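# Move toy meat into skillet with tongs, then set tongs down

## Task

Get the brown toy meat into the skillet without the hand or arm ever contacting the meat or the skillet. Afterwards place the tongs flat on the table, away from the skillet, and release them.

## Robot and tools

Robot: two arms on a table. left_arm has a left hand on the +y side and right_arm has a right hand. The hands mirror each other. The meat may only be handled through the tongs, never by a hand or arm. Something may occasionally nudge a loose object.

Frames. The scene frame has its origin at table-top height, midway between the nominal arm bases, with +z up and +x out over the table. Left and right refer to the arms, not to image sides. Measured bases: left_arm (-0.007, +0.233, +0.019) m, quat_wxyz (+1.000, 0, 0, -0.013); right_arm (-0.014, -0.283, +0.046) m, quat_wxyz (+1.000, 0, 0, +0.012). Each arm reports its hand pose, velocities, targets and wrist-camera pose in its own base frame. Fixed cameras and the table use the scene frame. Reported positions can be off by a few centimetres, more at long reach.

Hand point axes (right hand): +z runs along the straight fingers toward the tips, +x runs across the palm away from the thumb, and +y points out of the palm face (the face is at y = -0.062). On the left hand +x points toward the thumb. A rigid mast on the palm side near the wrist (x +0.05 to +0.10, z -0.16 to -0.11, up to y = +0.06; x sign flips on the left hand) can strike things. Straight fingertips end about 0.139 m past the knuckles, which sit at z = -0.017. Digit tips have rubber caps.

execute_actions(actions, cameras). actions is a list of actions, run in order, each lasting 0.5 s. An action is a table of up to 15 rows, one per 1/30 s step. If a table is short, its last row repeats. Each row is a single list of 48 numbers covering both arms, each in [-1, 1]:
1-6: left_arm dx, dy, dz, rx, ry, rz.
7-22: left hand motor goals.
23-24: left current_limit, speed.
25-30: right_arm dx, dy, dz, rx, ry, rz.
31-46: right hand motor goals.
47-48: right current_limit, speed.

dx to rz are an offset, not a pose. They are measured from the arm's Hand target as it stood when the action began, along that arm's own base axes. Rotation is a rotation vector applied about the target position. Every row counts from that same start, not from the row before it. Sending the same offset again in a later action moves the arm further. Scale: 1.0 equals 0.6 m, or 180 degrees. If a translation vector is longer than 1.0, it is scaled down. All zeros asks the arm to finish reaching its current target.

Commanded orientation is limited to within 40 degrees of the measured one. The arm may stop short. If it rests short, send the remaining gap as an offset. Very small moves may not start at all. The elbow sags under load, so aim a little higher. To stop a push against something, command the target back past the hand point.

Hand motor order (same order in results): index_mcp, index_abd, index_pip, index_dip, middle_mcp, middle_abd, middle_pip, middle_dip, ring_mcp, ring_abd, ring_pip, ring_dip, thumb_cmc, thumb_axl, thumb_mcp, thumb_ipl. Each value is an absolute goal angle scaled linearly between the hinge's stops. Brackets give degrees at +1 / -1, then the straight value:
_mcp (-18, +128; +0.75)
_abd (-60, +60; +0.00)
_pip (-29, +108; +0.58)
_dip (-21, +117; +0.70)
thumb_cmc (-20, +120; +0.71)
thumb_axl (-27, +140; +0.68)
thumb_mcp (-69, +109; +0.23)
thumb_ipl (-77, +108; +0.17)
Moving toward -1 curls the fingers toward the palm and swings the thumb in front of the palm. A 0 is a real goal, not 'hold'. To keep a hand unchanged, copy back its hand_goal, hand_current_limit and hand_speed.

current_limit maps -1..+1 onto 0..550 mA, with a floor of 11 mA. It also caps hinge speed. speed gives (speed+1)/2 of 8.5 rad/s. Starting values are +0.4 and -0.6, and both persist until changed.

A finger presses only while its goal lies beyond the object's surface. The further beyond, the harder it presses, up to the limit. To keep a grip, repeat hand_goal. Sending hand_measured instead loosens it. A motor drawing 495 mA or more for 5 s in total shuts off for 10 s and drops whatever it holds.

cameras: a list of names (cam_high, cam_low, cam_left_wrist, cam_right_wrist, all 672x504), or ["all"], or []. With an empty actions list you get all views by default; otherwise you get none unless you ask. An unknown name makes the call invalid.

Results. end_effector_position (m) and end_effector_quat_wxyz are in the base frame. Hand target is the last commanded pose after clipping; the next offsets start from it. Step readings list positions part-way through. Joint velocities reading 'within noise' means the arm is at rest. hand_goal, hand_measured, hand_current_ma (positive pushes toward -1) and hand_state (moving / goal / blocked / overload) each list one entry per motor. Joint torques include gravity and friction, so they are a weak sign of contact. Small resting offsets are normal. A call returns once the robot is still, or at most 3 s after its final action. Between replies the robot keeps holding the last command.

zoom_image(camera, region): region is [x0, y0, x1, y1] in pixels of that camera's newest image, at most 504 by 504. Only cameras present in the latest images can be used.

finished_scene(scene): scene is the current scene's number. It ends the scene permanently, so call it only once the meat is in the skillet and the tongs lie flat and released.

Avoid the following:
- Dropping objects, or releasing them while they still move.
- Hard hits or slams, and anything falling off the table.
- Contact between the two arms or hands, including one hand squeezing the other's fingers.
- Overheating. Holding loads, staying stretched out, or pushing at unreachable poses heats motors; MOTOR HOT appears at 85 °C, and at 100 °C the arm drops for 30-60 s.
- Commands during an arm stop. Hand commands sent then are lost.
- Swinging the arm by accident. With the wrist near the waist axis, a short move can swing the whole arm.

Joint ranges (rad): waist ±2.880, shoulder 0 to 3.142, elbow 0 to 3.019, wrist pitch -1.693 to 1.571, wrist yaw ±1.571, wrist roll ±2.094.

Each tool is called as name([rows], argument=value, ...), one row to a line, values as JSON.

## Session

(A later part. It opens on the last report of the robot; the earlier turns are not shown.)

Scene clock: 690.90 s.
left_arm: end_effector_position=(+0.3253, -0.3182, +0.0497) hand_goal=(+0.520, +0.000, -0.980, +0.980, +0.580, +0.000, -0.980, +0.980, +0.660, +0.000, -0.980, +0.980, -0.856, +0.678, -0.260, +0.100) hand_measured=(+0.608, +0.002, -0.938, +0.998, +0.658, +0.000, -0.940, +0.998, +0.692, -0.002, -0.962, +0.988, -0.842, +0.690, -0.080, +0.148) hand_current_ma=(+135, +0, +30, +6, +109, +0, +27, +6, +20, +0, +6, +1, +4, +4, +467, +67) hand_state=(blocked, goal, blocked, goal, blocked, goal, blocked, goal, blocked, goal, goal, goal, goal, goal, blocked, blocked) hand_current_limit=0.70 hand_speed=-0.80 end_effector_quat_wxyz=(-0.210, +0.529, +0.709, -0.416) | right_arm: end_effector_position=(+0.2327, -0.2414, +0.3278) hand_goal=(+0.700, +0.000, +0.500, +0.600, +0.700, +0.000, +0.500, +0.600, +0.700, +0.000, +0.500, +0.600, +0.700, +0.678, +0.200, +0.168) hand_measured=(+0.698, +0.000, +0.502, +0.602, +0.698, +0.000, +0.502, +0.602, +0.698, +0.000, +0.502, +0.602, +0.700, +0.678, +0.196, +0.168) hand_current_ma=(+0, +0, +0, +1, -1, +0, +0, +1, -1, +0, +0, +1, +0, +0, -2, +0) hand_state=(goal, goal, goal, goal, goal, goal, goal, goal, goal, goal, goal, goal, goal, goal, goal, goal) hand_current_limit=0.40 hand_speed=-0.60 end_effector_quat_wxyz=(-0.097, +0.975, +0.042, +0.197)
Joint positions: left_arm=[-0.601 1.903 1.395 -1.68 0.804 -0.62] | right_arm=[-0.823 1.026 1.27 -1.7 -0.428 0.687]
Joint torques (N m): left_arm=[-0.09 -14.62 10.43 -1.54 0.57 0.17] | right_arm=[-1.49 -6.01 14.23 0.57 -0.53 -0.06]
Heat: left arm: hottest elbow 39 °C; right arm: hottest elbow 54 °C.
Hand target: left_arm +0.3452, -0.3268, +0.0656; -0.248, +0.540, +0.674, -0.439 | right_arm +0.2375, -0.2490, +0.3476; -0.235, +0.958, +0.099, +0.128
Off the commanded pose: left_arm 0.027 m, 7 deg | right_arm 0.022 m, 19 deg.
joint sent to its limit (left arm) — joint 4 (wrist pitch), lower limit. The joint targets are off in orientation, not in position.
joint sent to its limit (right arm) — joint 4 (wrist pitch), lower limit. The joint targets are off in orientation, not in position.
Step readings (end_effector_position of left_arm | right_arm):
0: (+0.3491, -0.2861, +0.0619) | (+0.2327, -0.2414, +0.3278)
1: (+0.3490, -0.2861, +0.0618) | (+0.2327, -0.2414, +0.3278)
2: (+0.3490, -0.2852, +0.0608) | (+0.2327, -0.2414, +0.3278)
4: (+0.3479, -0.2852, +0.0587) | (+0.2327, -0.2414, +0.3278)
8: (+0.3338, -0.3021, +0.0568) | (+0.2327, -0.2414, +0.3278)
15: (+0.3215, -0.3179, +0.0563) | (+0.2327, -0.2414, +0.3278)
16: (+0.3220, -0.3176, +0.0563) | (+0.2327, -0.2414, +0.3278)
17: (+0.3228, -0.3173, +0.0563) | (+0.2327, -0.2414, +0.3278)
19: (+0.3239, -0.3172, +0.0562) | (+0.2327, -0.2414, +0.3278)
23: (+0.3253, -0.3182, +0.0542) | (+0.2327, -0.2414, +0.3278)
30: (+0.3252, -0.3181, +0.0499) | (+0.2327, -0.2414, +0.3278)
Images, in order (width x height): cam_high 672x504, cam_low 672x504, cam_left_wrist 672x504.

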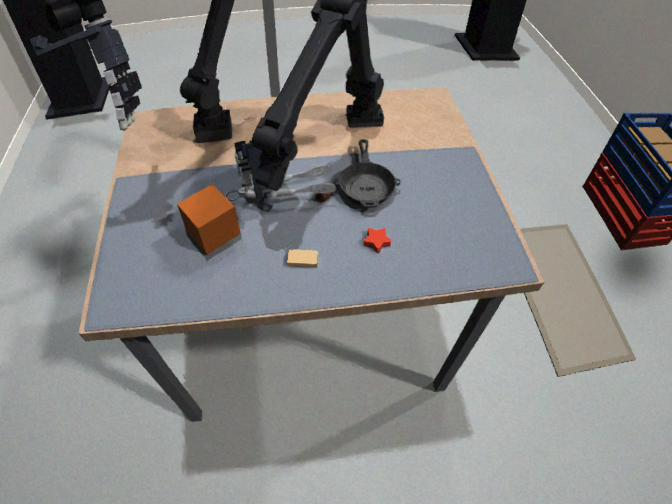

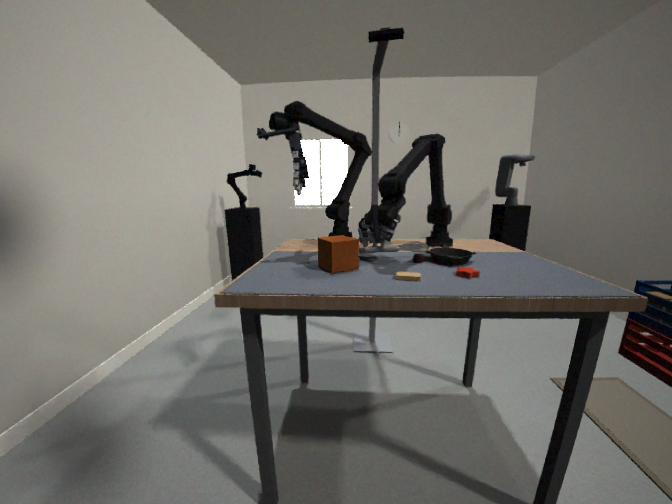

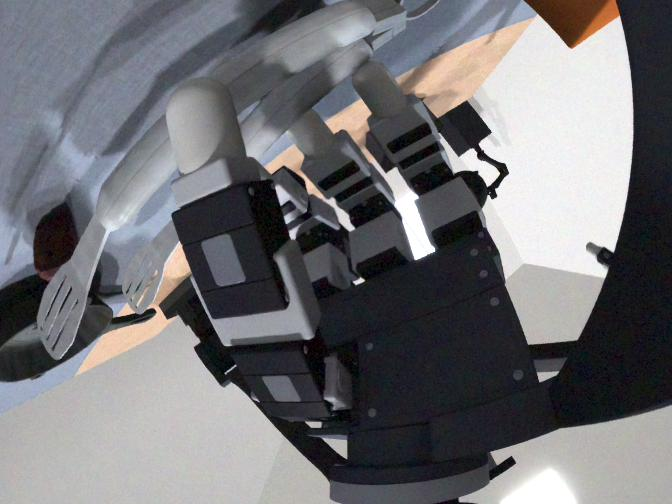

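execute_actions([
  [[0.03,0.015,-0.005,0,0,0,0.52,0,-0.98,0.98,0.58,0,-0.98,0.98,0.66,0,-0.98,0.98,-0.857,0.677,-0.26,0.1,0.7,-0.8,0,0,0,0,0,0,0.7,0,0.5,0.6,0.7,0,0.5,0.6,0.7,0,0.5,0.6,0.7,0.678,0.2,0.168,0.4,-0.6]],
], cameras=["cam_high","cam_low","cam_left_wrist"])

zoom_image(camera="cam_high", region=[220, 120, 400, 220])

zoom_image(camera="cam_low", region=[340, 200, 480, 290])

zoom_image(camera="cam_left_wrist", region=[0, 100, 360, 370])

Scene clock: 707.03 s.
left_arm: end_effector_position=(+0.3443, -0.3069, +0.0476) hand_goal=(+0.520, +0.000, -0.980, +0.980, +0.580, +0.000, -0.980, +0.980, +0.660, +0.000, -0.980, +0.980, -0.856, +0.678, -0.260, +0.100) hand_measured=(+0.608, +0.002, -0.938, +0.998, +0.658, +0.000, -0.940, +0.998, +0.692, -0.002, -0.962, +0.988, -0.842, +0.690, -0.080, +0.148) hand_current_ma=(+135, +0, +30, +6, +109, +0, +27, +6, +20, +0, +6, +1, +4, +4, +468, +67) hand_state=(blocked, goal, blocked, goal, blocked, goal, blocked, goal, blocked, goal, goal, goal, goal, goal, blocked, blocked) hand_current_limit=0.70 hand_speed=-0.80 end_effector_quat_wxyz=(-0.200, +0.527, +0.716, -0.413) | right_arm: end_effector_position=(+0.2327, -0.2414, +0.3278) hand_goal=(+0.700, +0.000, +0.500, +0.600, +0.700, +0.000, +0.500, +0.600, +0.700, +0.000, +0.500, +0.600, +0.700, +0.678, +0.200, +0.168) hand_measured=(+0.698, +0.000, +0.502, +0.602, +0.698, +0.000, +0.502, +0.602, +0.698, +0.000, +0.502, +0.602, +0.700, +0.678, +0.196, +0.168) hand_current_ma=(+0, +0, +0, +1, -1, +0, +0, +1, -1, +0, +0, +1, +0, +0, -2, +0) hand_state=(goal, goal, goal, goal, goal, goal, goal, goal, goal, goal, goal, goal, goal, goal, goal, goal) hand_current_limit=0.40 hand_speed=-0.60 end_effector_quat_wxyz=(-0.097, +0.975, +0.042, +0.197)
Joint positions: left_arm=[-0.563 1.916 1.414 -1.681 0.784 -0.605] | right_arm=[-0.823 1.026 1.27 -1.7 -0.428 0.687]
Joint torques (N m): left_arm=[-0.79 -14.68 10.7 -1.44 0.58 0.18] | right_arm=[-1.73 -6.71 14.13 0.57 -0.51 -0.04]
Heat: left arm: hottest elbow 41 °C; right arm: hottest elbow 54 °C.
Hand target: left_arm +0.3632, -0.3179, +0.0628; -0.248, +0.540, +0.674, -0.438 | right_arm +0.2375, -0.2490, +0.3476; -0.235, +0.958, +0.099, +0.128
Off the commanded pose: left_arm 0.026 m, 8 deg | right_arm 0.022 m, 19 deg.
joint sent to its limit (left arm) — joint 4 (wrist pitch), lower limit. The joint targets are off in orientation, not in position.
joint sent to its limit (right arm) — joint 4 (wrist pitch), lower limit. The joint targets are off in orientation, not in position.
Step readings (end_effector_position of left_arm | right_arm):
0: (+0.3253, -0.3182, +0.0497) | (+0.2327, -0.2414, +0.3278)
1: (+0.3253, -0.3181, +0.0496) | (+0.2327, -0.2414, +0.3278)
2: (+0.3265, -0.3172, +0.0496) | (+0.2327, -0.2414, +0.3278)
4: (+0.3292, -0.3157, +0.0493) | (+0.2327, -0.2414, +0.3278)
8: (+0.3383, -0.3114, +0.0486) | (+0.2327, -0.2414, +0.3278)
15: (+0.3443, -0.3068, +0.0476) | (+0.2327, -0.2414, +0.3278)
Images, in order (width x height): cam_high 672x504, cam_low 672x504, cam_left_wrist 672x504.

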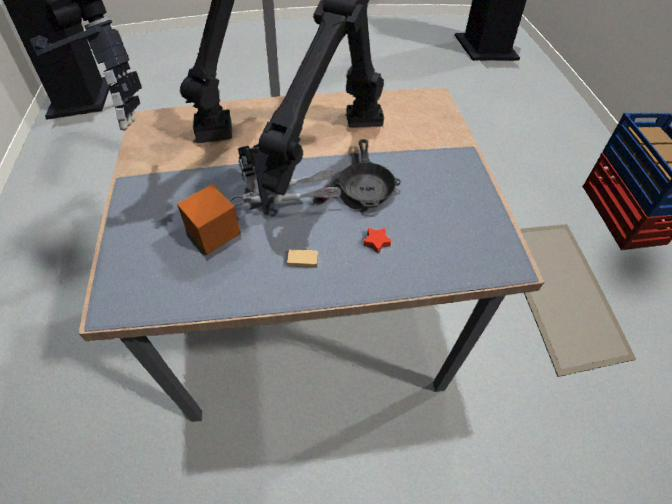

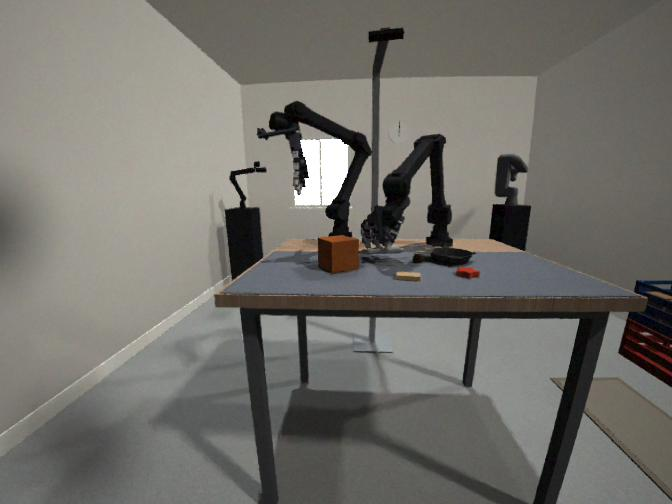

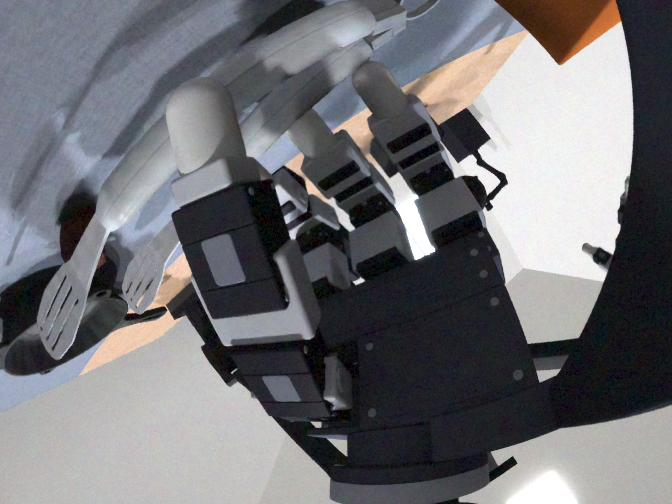

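Scaled by 2.800.

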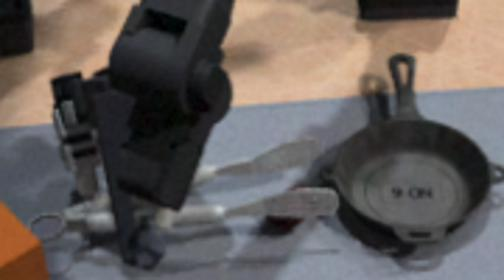

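Scaled by 3.600.

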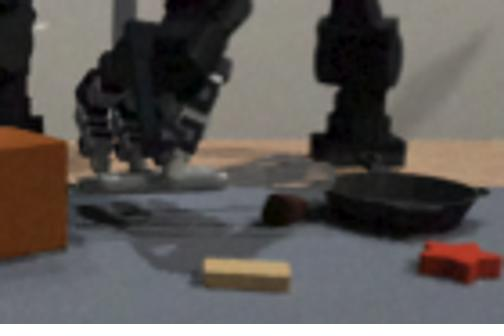

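Scaled by 1.400 from the camera's 672x504 image, which has a finer 960x720 frame.

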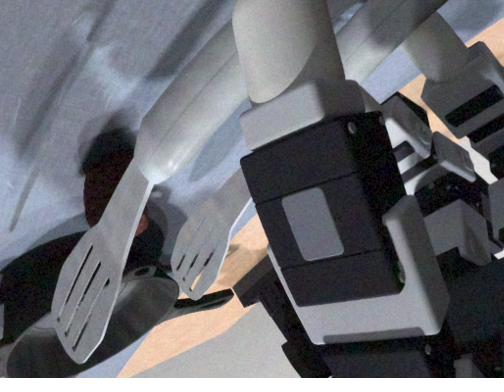

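execute_actions([
  [[-0.0137,0.008,-0.03,0,0,0,0.52,0,-0.98,0.98,0.58,0,-0.98,0.98,0.66,0,-0.98,0.98,-0.857,0.677,-0.26,0.1,0.7,-0.8,0,0,0,0,0,0,0.7,0,0.5,0.6,0.7,0,0.5,0.6,0.7,0,0.5,0.6,0.7,0.678,0.2,0.168,0.4,-0.6]],
], cameras=["cam_high","cam_low","cam_left_wrist"])

zoom_image(camera="cam_high", region=[270, 150, 390, 220])

zoom_image(camera="cam_low", region=[380, 220, 480, 280])

Scene clock: 712.83 s.
left_arm: end_effector_position=(+0.3433, -0.3076, +0.0325) hand_goal=(+0.520, +0.000, -0.980, +0.980, +0.580, +0.000, -0.980, +0.980, +0.660, +0.000, -0.980, +0.980, -0.856, +0.678, -0.260, +0.100) hand_measured=(+0.608, +0.002, -0.938, +0.998, +0.658, +0.000, -0.940, +0.998, +0.692, -0.002, -0.962, +0.988, -0.842, +0.690, -0.080, +0.148) hand_current_ma=(+135, +0, +30, +6, +109, +0, +27, +6, +20, +0, +6, +1, +4, +4, +467, +67) hand_state=(blocked, goal, blocked, goal, blocked, goal, blocked, goal, blocked, goal, goal, goal, goal, goal, blocked, blocked) hand_current_limit=0.70 hand_speed=-0.80 end_effector_quat_wxyz=(-0.208, +0.532, +0.707, -0.417) | right_arm: end_effector_position=(+0.2327, -0.2414, +0.3278) hand_goal=(+0.700, +0.000, +0.500, +0.600, +0.700, +0.000, +0.500, +0.600, +0.700, +0.000, +0.500, +0.600, +0.700, +0.678, +0.200, +0.168) hand_measured=(+0.698, +0.000, +0.502, +0.602, +0.698, +0.000, +0.502, +0.602, +0.698, +0.000, +0.502, +0.602, +0.700, +0.678, +0.196, +0.168) hand_current_ma=(+0, +0, +0, +1, -1, +0, +0, +1, -1, +0, +0, +1, +0, +0, -2, +0) hand_state=(goal, goal, goal, goal, goal, goal, goal, goal, goal, goal, goal, goal, goal, goal, goal, goal) hand_current_limit=0.40 hand_speed=-0.60 end_effector_quat_wxyz=(-0.097, +0.975, +0.042, +0.197)
Joint positions: left_arm=[-0.563 1.95 1.414 -1.681 0.782 -0.569] | right_arm=[-0.823 1.026 1.27 -1.7 -0.428 0.687]
Joint torques (N m): left_arm=[-0.62 -15.56 8.62 -1.51 0.55 0.18] | right_arm=[-1.61 -5.95 14.15 0.75 -0.52 -0.07]
Heat: left arm: hottest elbow 41 °C; right arm: hottest elbow 54 °C.
Hand target: left_arm +0.3549, -0.3131, +0.0446; -0.248, +0.540, +0.674, -0.439 | right_arm +0.2375, -0.2490, +0.3476; -0.235, +0.958, +0.099, +0.128
Off the commanded pose: left_arm 0.018 m, 6 deg | right_arm 0.022 m, 19 deg.
joint sent to its limit (left arm) — joint 4 (wrist pitch), lower limit. The joint targets are off in orientation, not in position.
joint sent to its limit (right arm) — joint 4 (wrist pitch), lower limit. The joint targets are off in orientation, not in position.
Step readings (end_effector_position of left_arm | right_arm):
0: (+0.3443, -0.3069, +0.0476) | (+0.2327, -0.2414, +0.3278)
1: (+0.3443, -0.3069, +0.0475) | (+0.2327, -0.2414, +0.3278)
2: (+0.3444, -0.3071, +0.0471) | (+0.2327, -0.2414, +0.3278)
4: (+0.3444, -0.3074, +0.0451) | (+0.2327, -0.2414, +0.3278)
8: (+0.3437, -0.3075, +0.0379) | (+0.2327, -0.2414, +0.3278)
15: (+0.3432, -0.3074, +0.0325) | (+0.2327, -0.2414, +0.3278)
Images, in order (width x height): cam_high 672x504, cam_low 672x504, cam_left_wrist 672x504.

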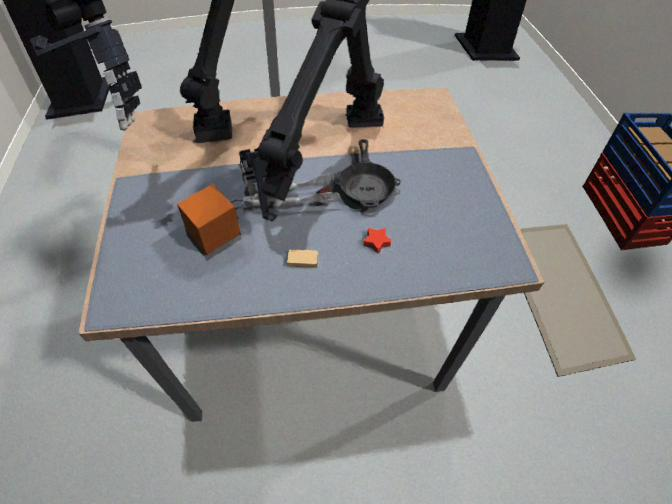

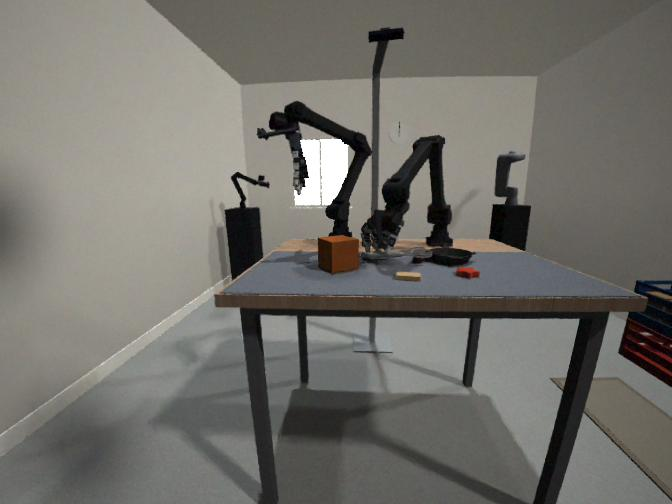

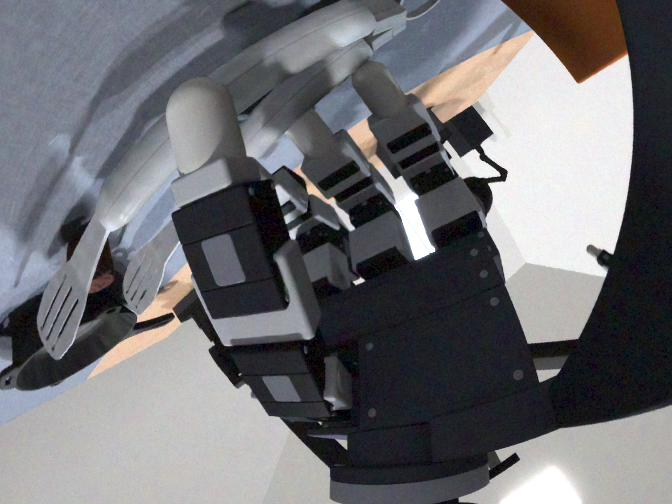

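Scaled by 4.200.

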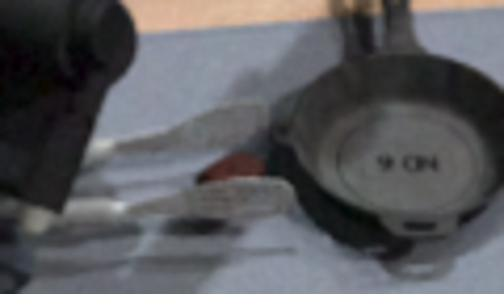

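Scaled by 5.040.

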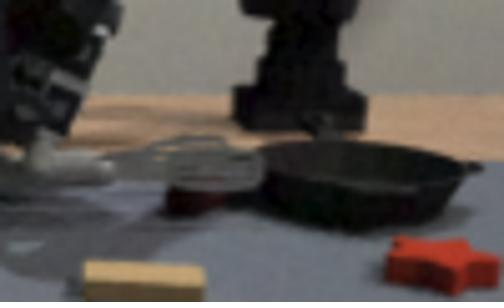

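execute_actions([
  [[-0.004,-0.012,-0.02,0,0,0,0.52,0,-0.98,0.98,0.58,0,-0.98,0.98,0.66,0,-0.98,0.98,-0.857,0.677,-0.26,0.1,0.7,-0.8,0,0,0,0,0,0,0.7,0,0.5,0.6,0.7,0,0.5,0.6,0.7,0,0.5,0.6,0.7,0.678,0.2,0.168,0.4,-0.6]],
], cameras=["cam_high","cam_low","cam_left_wrist"])

zoom_image(camera="cam_high", region=[270, 150, 390, 220])

zoom_image(camera="cam_low", region=[380, 220, 480, 280])

Scene clock: 723.90 s.
left_arm: end_effector_position=(+0.3406, -0.3072, +0.0183) hand_goal=(+0.520, +0.000, -0.980, +0.980, +0.580, +0.000, -0.980, +0.980, +0.660, +0.000, -0.980, +0.980, -0.856, +0.678, -0.260, +0.100) hand_measured=(+0.608, +0.002, -0.938, +0.998, +0.658, +0.000, -0.940, +0.998, +0.692, -0.002, -0.962, +0.988, -0.842, +0.690, -0.080, +0.148) hand_current_ma=(+135, +0, +30, +6, +109, +0, +27, +6, +20, +0, +6, +1, +4, +4, +467, +67) hand_state=(blocked, goal, blocked, goal, blocked, goal, blocked, goal, blocked, goal, goal, goal, goal, goal, blocked, blocked) hand_current_limit=0.70 hand_speed=-0.80 end_effector_quat_wxyz=(-0.220, +0.527, +0.705, -0.421) | right_arm: end_effector_position=(+0.2327, -0.2414, +0.3278) hand_goal=(+0.700, +0.000, +0.500, +0.600, +0.700, +0.000, +0.500, +0.600, +0.700, +0.000, +0.500, +0.600, +0.700, +0.678, +0.200, +0.168) hand_measured=(+0.698, +0.000, +0.502, +0.602, +0.698, +0.000, +0.502, +0.602, +0.698, +0.000, +0.502, +0.602, +0.700, +0.678, +0.196, +0.168) hand_current_ma=(+0, +0, +0, +1, -1, +0, +0, +1, -1, +0, +0, +1, +0, +0, -2, +0) hand_state=(goal, goal, goal, goal, goal, goal, goal, goal, goal, goal, goal, goal, goal, goal, goal, goal) hand_current_limit=0.40 hand_speed=-0.60 end_effector_quat_wxyz=(-0.097, +0.975, +0.042, +0.197)
Joint positions: left_arm=[-0.563 1.984 1.414 -1.681 0.786 -0.559] | right_arm=[-0.823 1.026 1.27 -1.7 -0.428 0.687]
Joint torques (N m): left_arm=[-1.79 -15.44 9.36 -1.58 0.66 0.18] | right_arm=[-1.61 -6.18 14.23 0.55 -0.49 -0.05]
Heat: left arm: hottest elbow 40 °C; right arm: hottest elbow 54 °C.
Hand target: left_arm +0.3526, -0.3203, +0.0327; -0.248, +0.540, +0.674, -0.439 | right_arm +0.2375, -0.2490, +0.3476; -0.235, +0.958, +0.099, +0.128
Off the commanded pose: left_arm 0.023 m, 5 deg | right_arm 0.022 m, 19 deg.
joint sent to its limit (left arm) — joint 4 (wrist pitch), lower limit. The joint targets are off in orientation, not in position.
joint sent to its limit (right arm) — joint 4 (wrist pitch), lower limit. The joint targets are off in orientation, not in position.
Step readings (end_effector_position of left_arm | right_arm):
0: (+0.3434, -0.3077, +0.0325) | (+0.2327, -0.2414, +0.3278)
1: (+0.3434, -0.3077, +0.0325) | (+0.2327, -0.2414, +0.3278)
2: (+0.3434, -0.3077, +0.0323) | (+0.2327, -0.2414, +0.3278)
4: (+0.3431, -0.3080, +0.0311) | (+0.2327, -0.2414, +0.3278)
8: (+0.3418, -0.3077, +0.0244) | (+0.2327, -0.2414, +0.3278)
15: (+0.3405, -0.3070, +0.0183) | (+0.2327, -0.2414, +0.3278)
Images, in order (width x height): cam_high 672x504, cam_low 672x504, cam_left_wrist 672x504.

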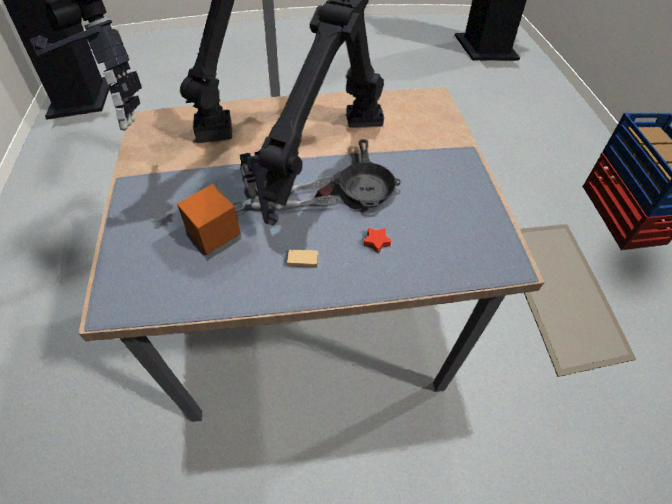

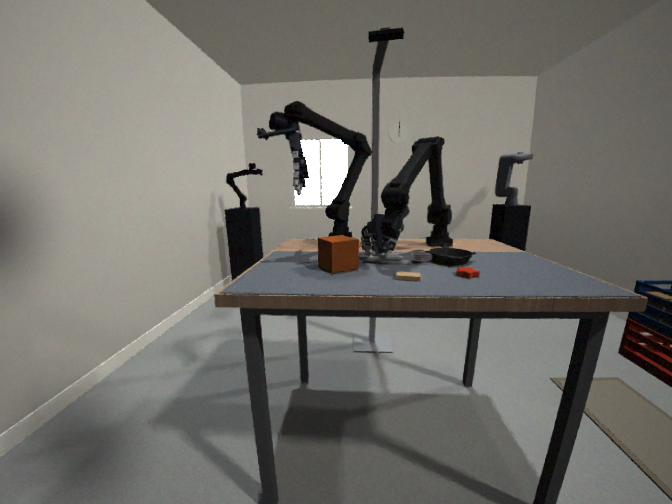

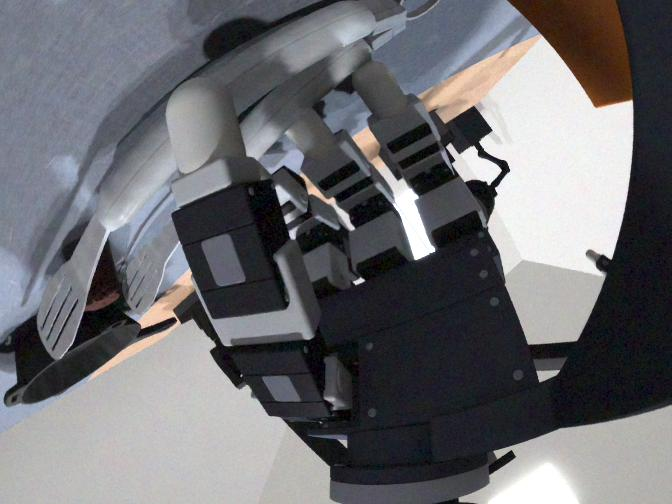

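Scaled by 4.200.

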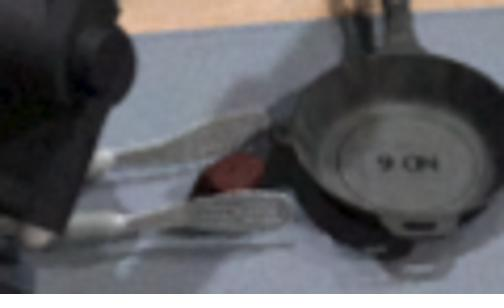

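Scaled by 5.040.

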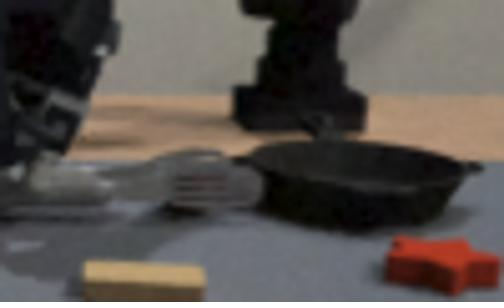

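execute_actions([
  [[0,-0.013,-0.01,0,0,0,0.52,0,-0.98,0.98,0.58,0,-0.98,0.98,0.66,0,-0.98,0.98,-0.857,0.677,-0.26,0.1,0.7,-0.8,0,0,0,0,0,0,0.7,0,0.5,0.6,0.7,0,0.5,0.6,0.7,0,0.5,0.6,0.7,0.678,0.2,0.168,0.4,-0.6]],
  [[0,0,0,0,0,0,0.46,0,-0.98,0.98,0.54,0,-0.98,0.98,0.62,0,-0.98,0.98,-0.857,0.677,-0.26,0.1,0.7,-0.8,0,0,0,0,0,0,0.7,0,0.5,0.6,0.7,0,0.5,0.6,0.7,0,0.5,0.6,0.7,0.678,0.2,0.168,0.4,-0.6]],
], cameras=["cam_high","cam_low","cam_left_wrist"])

zoom_image(camera="cam_high", region=[270, 150, 390, 220])

zoom_image(camera="cam_low", region=[380, 220, 480, 280])

Scene clock: 731.20 s.
left_arm: end_effector_position=(+0.3393, -0.3130, +0.0145) hand_goal=(+0.460, +0.000, -0.980, +0.980, +0.540, +0.000, -0.980, +0.980, +0.620, +0.000, -0.980, +0.980, -0.856, +0.678, -0.260, +0.100) hand_measured=(+0.580, +0.002, -0.934, +0.998, +0.636, +0.000, -0.938, +0.998, +0.672, -0.002, -0.962, +0.988, -0.836, +0.694, -0.080, +0.156) hand_current_ma=(+249, +0, +35, +6, +160, +0, +28, +6, +51, +0, +5, +1, +7, +6, +468, +89) hand_state=(blocked, goal, blocked, goal, blocked, goal, blocked, goal, blocked, goal, goal, goal, goal, goal, blocked, blocked) hand_current_limit=0.70 hand_speed=-0.80 end_effector_quat_wxyz=(-0.223, +0.527, +0.702, -0.423) | right_arm: end_effector_position=(+0.2327, -0.2414, +0.3278) hand_goal=(+0.700, +0.000, +0.500, +0.600, +0.700, +0.000, +0.500, +0.600, +0.700, +0.000, +0.500, +0.600, +0.700, +0.678, +0.200, +0.168) hand_measured=(+0.698, +0.000, +0.502, +0.602, +0.698, +0.000, +0.502, +0.602, +0.698, +0.000, +0.502, +0.602, +0.700, +0.678, +0.196, +0.168) hand_current_ma=(+0, +0, +0, +1, -1, +0, +0, +1, -1, +0, +0, +1, +0, +0, -2, +0) hand_state=(goal, goal, goal, goal, goal, goal, goal, goal, goal, goal, goal, goal, goal, goal, goal, goal) hand_current_limit=0.40 hand_speed=-0.60 end_effector_quat_wxyz=(-0.097, +0.975, +0.042, +0.197)
Joint positions: left_arm=[-0.573 1.998 1.424 -1.682 0.795 -0.559] | right_arm=[-0.823 1.026 1.27 -1.7 -0.428 0.687]
Joint torques (N m): left_arm=[-2.02 -15.21 9.88 -1.57 0.63 0.16] | right_arm=[-2.2 -6.3 14.13 0.51 -0.49 -0.09]
Heat: left arm: hottest elbow 40 °C; right arm: hottest elbow 54 °C.
Hand target: left_arm +0.3525, -0.3282, +0.0268; -0.248, +0.540, +0.674, -0.438 | right_arm +0.2375, -0.2490, +0.3476; -0.235, +0.958, +0.099, +0.128
Off the commanded pose: left_arm 0.024 m, 5 deg | right_arm 0.022 m, 19 deg.
joint sent to its limit (left arm) — joint 4 (wrist pitch), lower limit. The joint targets are off in orientation, not in position.
joint sent to its limit (right arm) — joint 4 (wrist pitch), lower limit. The joint targets are off in orientation, not in position.
Step readings (end_effector_position of left_arm | right_arm):
0: (+0.3406, -0.3072, +0.0183) | (+0.2327, -0.2414, +0.3278)
1: (+0.3406, -0.3072, +0.0183) | (+0.2327, -0.2414, +0.3278)
2: (+0.3404, -0.3075, +0.0184) | (+0.2327, -0.2414, +0.3278)
4: (+0.3400, -0.3085, +0.0181) | (+0.2327, -0.2414, +0.3278)
8: (+0.3399, -0.3112, +0.0155) | (+0.2327, -0.2414, +0.3278)
15: (+0.3394, -0.3128, +0.0145) | (+0.2327, -0.2414, +0.3278)
16: (+0.3394, -0.3128, +0.0145) | (+0.2327, -0.2414, +0.3278)
17: (+0.3394, -0.3129, +0.0145) | (+0.2327, -0.2414, +0.3278)
19: (+0.3393, -0.3130, +0.0145) | (+0.2327, -0.2414, +0.3278)
23: (+0.3393, -0.3130, +0.0145) | (+0.2327, -0.2414, +0.3278)
30: (+0.3393, -0.3130, +0.0145) | (+0.2327, -0.2414, +0.3278)
Images, in order (width x height): cam_high 672x504, cam_low 672x504, cam_left_wrist 672x504.

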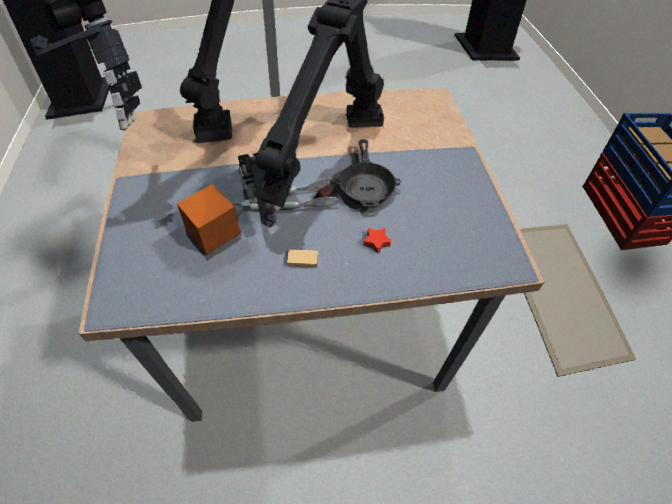

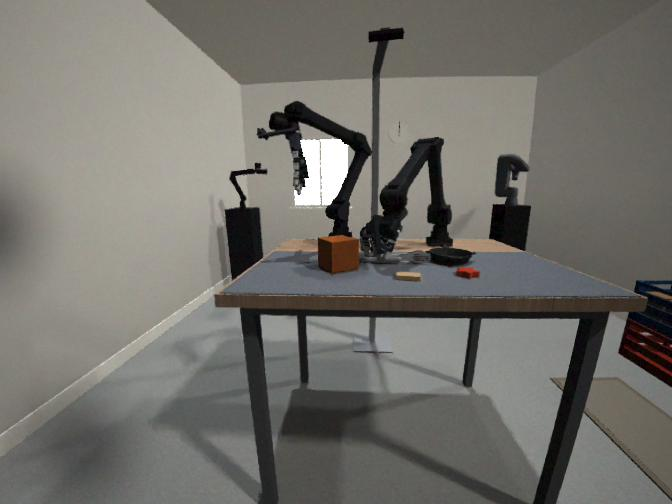

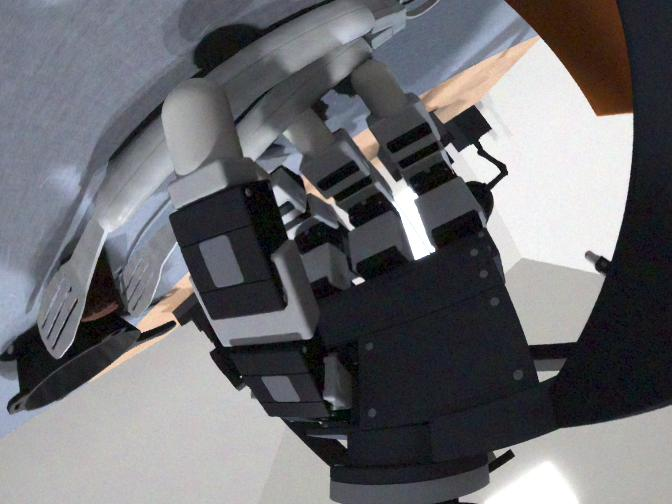

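Scaled by 4.200.

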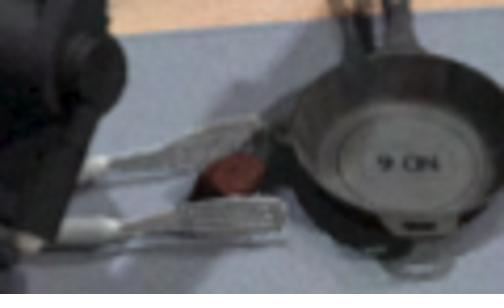

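Scaled by 5.040.

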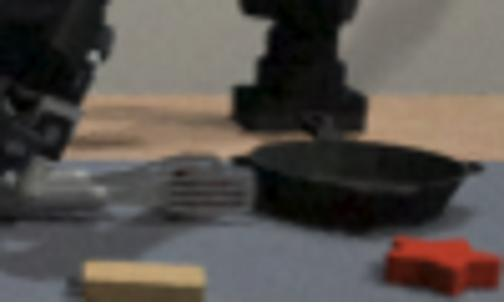

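execute_actions([
  [[0,0,0,0,0,0,0.42,0,-0.98,0.98,0.5,0,-0.98,0.98,0.6,0,-0.98,0.98,-0.857,0.677,-0.27,0.1,0.72,-0.8,0,0,0,0,0,0,0.7,0,0.5,0.6,0.7,0,0.5,0.6,0.7,0,0.5,0.6,0.7,0.678,0.2,0.168,0.4,-0.6]],
  [[0,0,0,0,0,0,0.38,0,-0.98,0.98,0.46,0,-0.98,0.98,0.57,0,-0.98,0.98,-0.857,0.677,-0.27,0.1,0.72,-0.8,0,0,0,0,0,0,0.7,0,0.5,0.6,0.7,0,0.5,0.6,0.7,0,0.5,0.6,0.7,0.678,0.2,0.168,0.4,-0.6]],
], cameras=["cam_high","cam_low","cam_left_wrist"])

zoom_image(camera="cam_high", region=[270, 150, 390, 220])

zoom_image(camera="cam_low", region=[380, 220, 480, 280])

Scene clock: 737.33 s.
left_arm: end_effector_position=(+0.3391, -0.3132, +0.0142) hand_goal=(+0.380, +0.000, -0.980, +0.980, +0.460, +0.000, -0.980, +0.980, +0.570, +0.000, -0.980, +0.980, -0.856, +0.678, -0.270, +0.100) hand_measured=(+0.506, +0.002, -0.932, +0.998, +0.570, +0.000, -0.936, +0.998, +0.614, -0.002, -0.960, +0.988, -0.830, +0.696, -0.042, +0.160) hand_current_ma=(+268, +0, +38, +6, +210, +0, +30, +6, +36, +0, +7, +1, +11, +8, +473, +99) hand_state=(blocked, goal, blocked, goal, blocked, goal, blocked, goal, blocked, goal, goal, goal, blocked, goal, blocked, blocked) hand_current_limit=0.72 hand_speed=-0.80 end_effector_quat_wxyz=(-0.224, +0.527, +0.702, -0.423) | right_arm: end_effector_position=(+0.2327, -0.2414, +0.3278) hand_goal=(+0.700, +0.000, +0.500, +0.600, +0.700, +0.000, +0.500, +0.600, +0.700, +0.000, +0.500, +0.600, +0.700, +0.678, +0.200, +0.168) hand_measured=(+0.698, +0.000, +0.502, +0.602, +0.698, +0.000, +0.502, +0.602, +0.698, +0.000, +0.502, +0.602, +0.700, +0.678, +0.196, +0.168) hand_current_ma=(+0, +0, +0, +1, -1, +0, +0, +1, -1, +0, +0, +1, +0, +0, -2, +0) hand_state=(goal, goal, goal, goal, goal, goal, goal, goal, goal, goal, goal, goal, goal, goal, goal, goal) hand_current_limit=0.40 hand_speed=-0.60 end_effector_quat_wxyz=(-0.097, +0.975, +0.042, +0.197)
Joint positions: left_arm=[-0.573 1.999 1.424 -1.682 0.795 -0.559] | right_arm=[-0.823 1.026 1.27 -1.7 -0.428 0.687]
Joint torques (N m): left_arm=[-1.96 -15.27 9.88 -1.58 0.61 0.16] | right_arm=[-1.79 -6.12 14.05 0.55 -0.53 -0.08]
Heat: left arm: hottest elbow 40 °C; right arm: hottest elbow 54 °C.
Hand target: left_arm +0.3525, -0.3282, +0.0267; -0.248, +0.540, +0.674, -0.439 | right_arm +0.2375, -0.2490, +0.3476; -0.235, +0.958, +0.099, +0.128
Off the commanded pose: left_arm 0.024 m, 5 deg | right_arm 0.022 m, 19 deg.
joint sent to its limit (left arm) — joint 4 (wrist pitch), lower limit. The joint targets are off in orientation, not in position.
joint sent to its limit (right arm) — joint 4 (wrist pitch), lower limit. The joint targets are off in orientation, not in position.
Step readings (end_effector_position of left_arm | right_arm):
0: (+0.3393, -0.3130, +0.0145) | (+0.2327, -0.2414, +0.3278)
1: (+0.3393, -0.3130, +0.0145) | (+0.2327, -0.2414, +0.3278)
2: (+0.3393, -0.3131, +0.0145) | (+0.2327, -0.2414, +0.3278)
4: (+0.3393, -0.3130, +0.0144) | (+0.2327, -0.2414, +0.3278)
8: (+0.3392, -0.3130, +0.0142) | (+0.2327, -0.2414, +0.3278)
15: (+0.3392, -0.3130, +0.0142) | (+0.2327, -0.2414, +0.3278)
16: (+0.3392, -0.3130, +0.0142) | (+0.2327, -0.2414, +0.3278)
17: (+0.3392, -0.3130, +0.0142) | (+0.2327, -0.2414, +0.3278)
19: (+0.3391, -0.3132, +0.0142) | (+0.2327, -0.2414, +0.3278)
23: (+0.3391, -0.3132, +0.0142) | (+0.2327, -0.2414, +0.3278)
30: (+0.3391, -0.3132, +0.0142) | (+0.2327, -0.2414, +0.3278)
Images, in order (width x height): cam_high 672x504, cam_low 672x504, cam_left_wrist 672x504.

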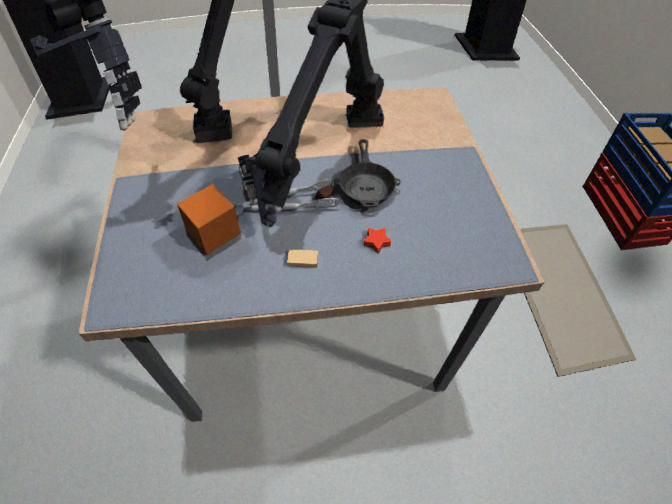

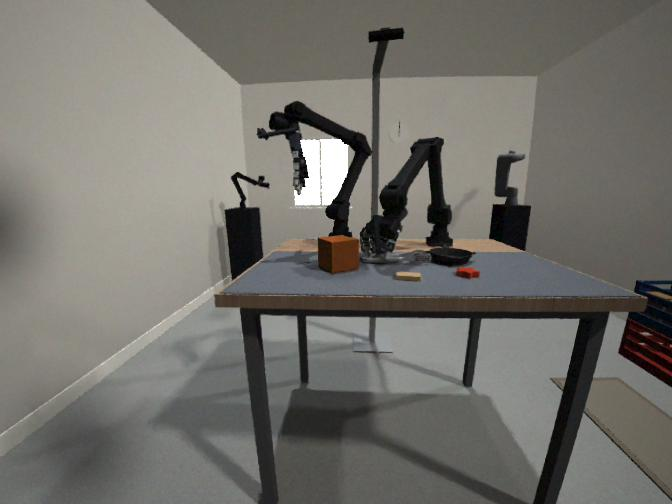

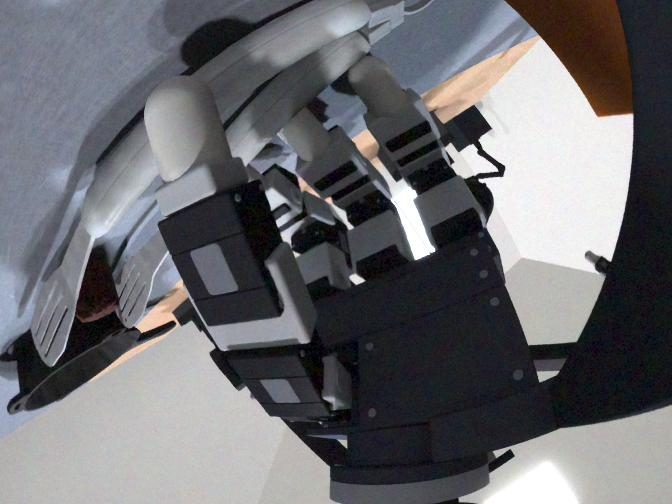

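Scaled by 4.200.

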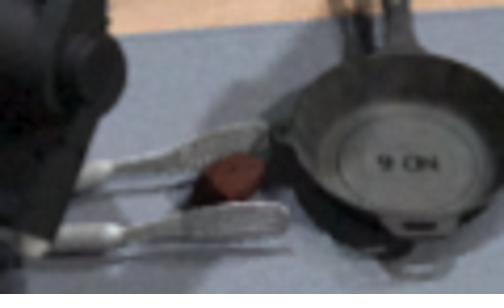

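Scaled by 5.040.

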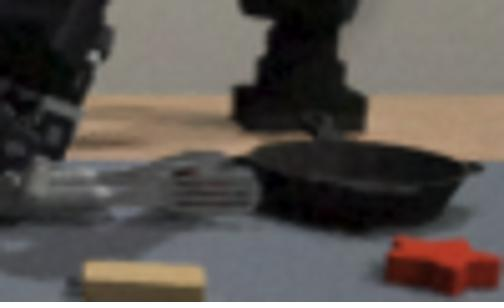

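execute_actions([
  [[0,0,0,0,0,0,0.34,0,-0.98,0.98,0.43,0,-0.98,0.98,0.55,0,-0.98,0.98,-0.857,0.677,-0.27,0.1,0.77,-0.8,0,0,0,0,0,0,0.7,0,0.5,0.6,0.7,0,0.5,0.6,0.7,0,0.5,0.6,0.7,0.678,0.2,0.168,0.4,-0.6]],
  [[0,0,0,0,0,0,0.3,0,-0.98,0.98,0.4,0,-0.98,0.98,0.54,0,-0.98,0.98,-0.857,0.677,-0.27,0.1,0.77,-0.8,0,0,0,0,0,0,0.7,0,0.5,0.6,0.7,0,0.5,0.6,0.7,0,0.5,0.6,0.7,0.678,0.2,0.168,0.4,-0.6]],
], cameras=["cam_high","cam_low","cam_left_wrist"])

zoom_image(camera="cam_high", region=[270, 150, 390, 220])

zoom_image(camera="cam_low", region=[380, 220, 480, 280])

zoom_image(camera="cam_left_wrist", region=[0, 180, 240, 360])

Scene clock: 743.13 s.
left_arm: end_effector_position=(+0.3372, -0.3183, +0.0171) hand_goal=(+0.300, +0.000, -0.980, +0.980, +0.400, +0.000, -0.980, +0.980, +0.540, +0.000, -0.980, +0.980, -0.856, +0.678, -0.270, +0.100) hand_measured=(+0.344, +0.002, -0.942, +0.996, +0.408, +0.000, -0.974, +0.984, +0.538, -0.002, -0.972, +0.984, -0.860, +0.676, -0.170, +0.120) hand_current_ma=(+36, +0, +23, +4, +1, +0, +0, +0, +0, +0, +1, +0, +0, +0, +256, +12) hand_state=(blocked, goal, blocked, goal, goal, goal, goal, goal, goal, goal, goal, goal, goal, goal, blocked, blocked) hand_current_limit=0.77 hand_speed=-0.80 end_effector_quat_wxyz=(-0.225, +0.529, +0.700, -0.424) | right_arm: end_effector_position=(+0.2327, -0.2414, +0.3278) hand_goal=(+0.700, +0.000, +0.500, +0.600, +0.700, +0.000, +0.500, +0.600, +0.700, +0.000, +0.500, +0.600, +0.700, +0.678, +0.200, +0.168) hand_measured=(+0.698, +0.000, +0.502, +0.602, +0.698, +0.000, +0.502, +0.602, +0.698, +0.000, +0.502, +0.602, +0.700, +0.678, +0.196, +0.168) hand_current_ma=(+0, +0, +0, +1, -1, +0, +0, +1, -1, +0, +0, +1, +0, +0, -2, +0) hand_state=(goal, goal, goal, goal, goal, goal, goal, goal, goal, goal, goal, goal, goal, goal, goal, goal) hand_current_limit=0.40 hand_speed=-0.60 end_effector_quat_wxyz=(-0.097, +0.975, +0.042, +0.197)
Joint positions: left_arm=[-0.583 2 1.432 -1.691 0.799 -0.559] | right_arm=[-0.823 1.026 1.27 -1.7 -0.428 0.687]
Joint torques (N m): left_arm=[-0.97 -15.33 9.29 -1.2 0.46 0.16] | right_arm=[-1.49 -6.07 14.17 0.66 -0.5 -0.06]
Heat: left arm: hottest elbow 41 °C; right arm: hottest elbow 54 °C.
Hand target: left_arm +0.3525, -0.3281, +0.0267; -0.248, +0.540, +0.674, -0.438 | right_arm +0.2375, -0.2490, +0.3476; -0.235, +0.958, +0.099, +0.128
Off the commanded pose: left_arm 0.021 m, 4 deg | right_arm 0.022 m, 19 deg.
joint sent to its limit (left arm) — joint 4 (wrist pitch), lower limit. The joint targets are off in orientation, not in position.
joint sent to its limit (right arm) — joint 4 (wrist pitch), lower limit. The joint targets are off in orientation, not in position.
Step readings (end_effector_position of left_arm | right_arm):
0: (+0.3391, -0.3132, +0.0142) | (+0.2327, -0.2414, +0.3278)
1: (+0.3391, -0.3132, +0.0142) | (+0.2327, -0.2414, +0.3278)
2: (+0.3391, -0.3132, +0.0142) | (+0.2327, -0.2414, +0.3278)
4: (+0.3390, -0.3133, +0.0143) | (+0.2327, -0.2414, +0.3278)
8: (+0.3388, -0.3137, +0.0146) | (+0.2327, -0.2414, +0.3278)
15: (+0.3379, -0.3161, +0.0162) | (+0.2327, -0.2414, +0.3278)
16: (+0.3378, -0.3165, +0.0163) | (+0.2327, -0.2414, +0.3278)
17: (+0.3373, -0.3169, +0.0165) | (+0.2327, -0.2414, +0.3278)
19: (+0.3369, -0.3180, +0.0170) | (+0.2327, -0.2414, +0.3278)
23: (+0.3370, -0.3187, +0.0172) | (+0.2327, -0.2414, +0.3278)
30: (+0.3372, -0.3183, +0.0171) | (+0.2327, -0.2414, +0.3278)
Images, in order (width x height): cam_high 672x504, cam_low 672x504, cam_left_wrist 672x504.

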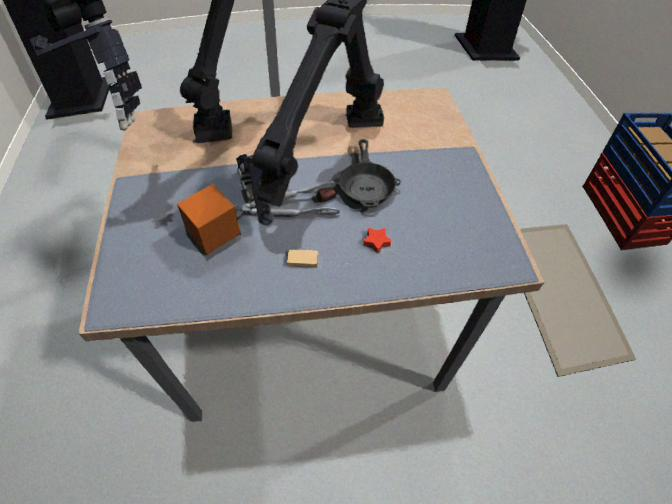

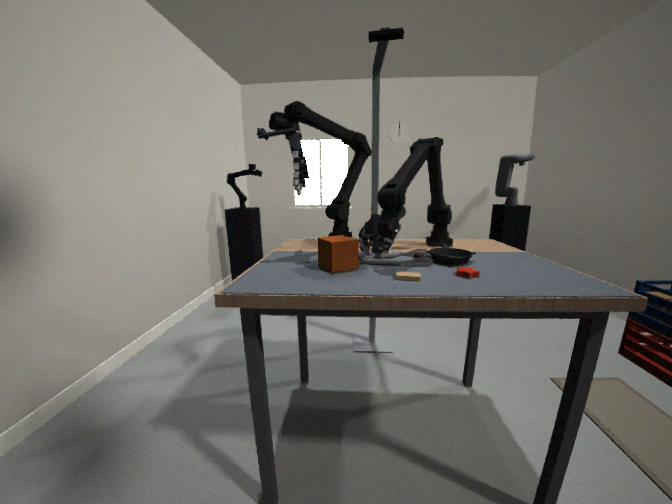

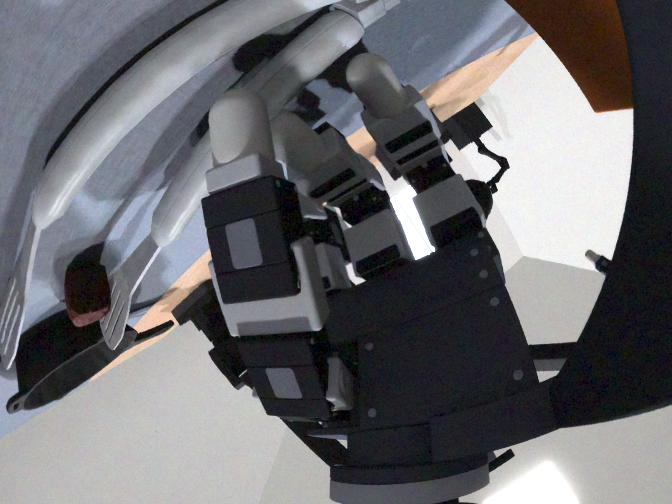

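Scaled by 4.200.

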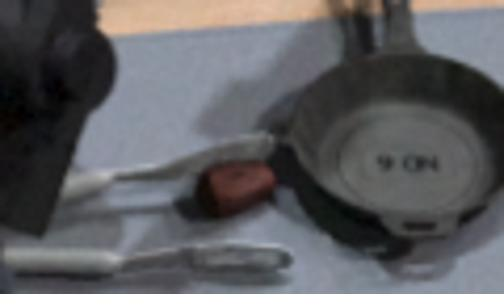

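Scaled by 5.040.

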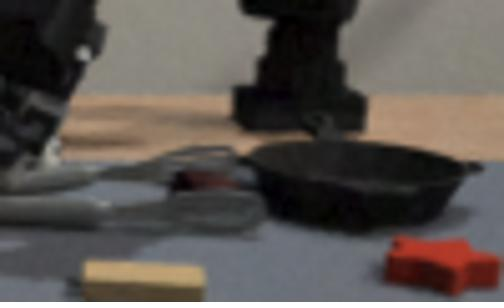

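Scaled by 2.100 from the camera's 672x504 image, which has a finer 960x720 frame.

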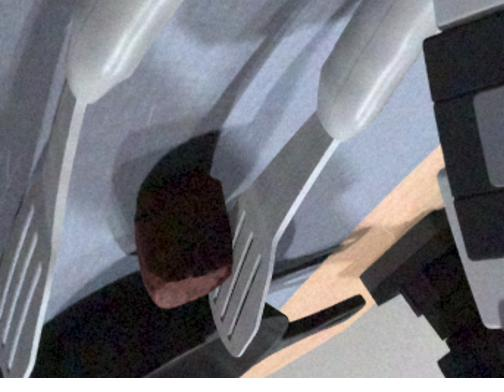

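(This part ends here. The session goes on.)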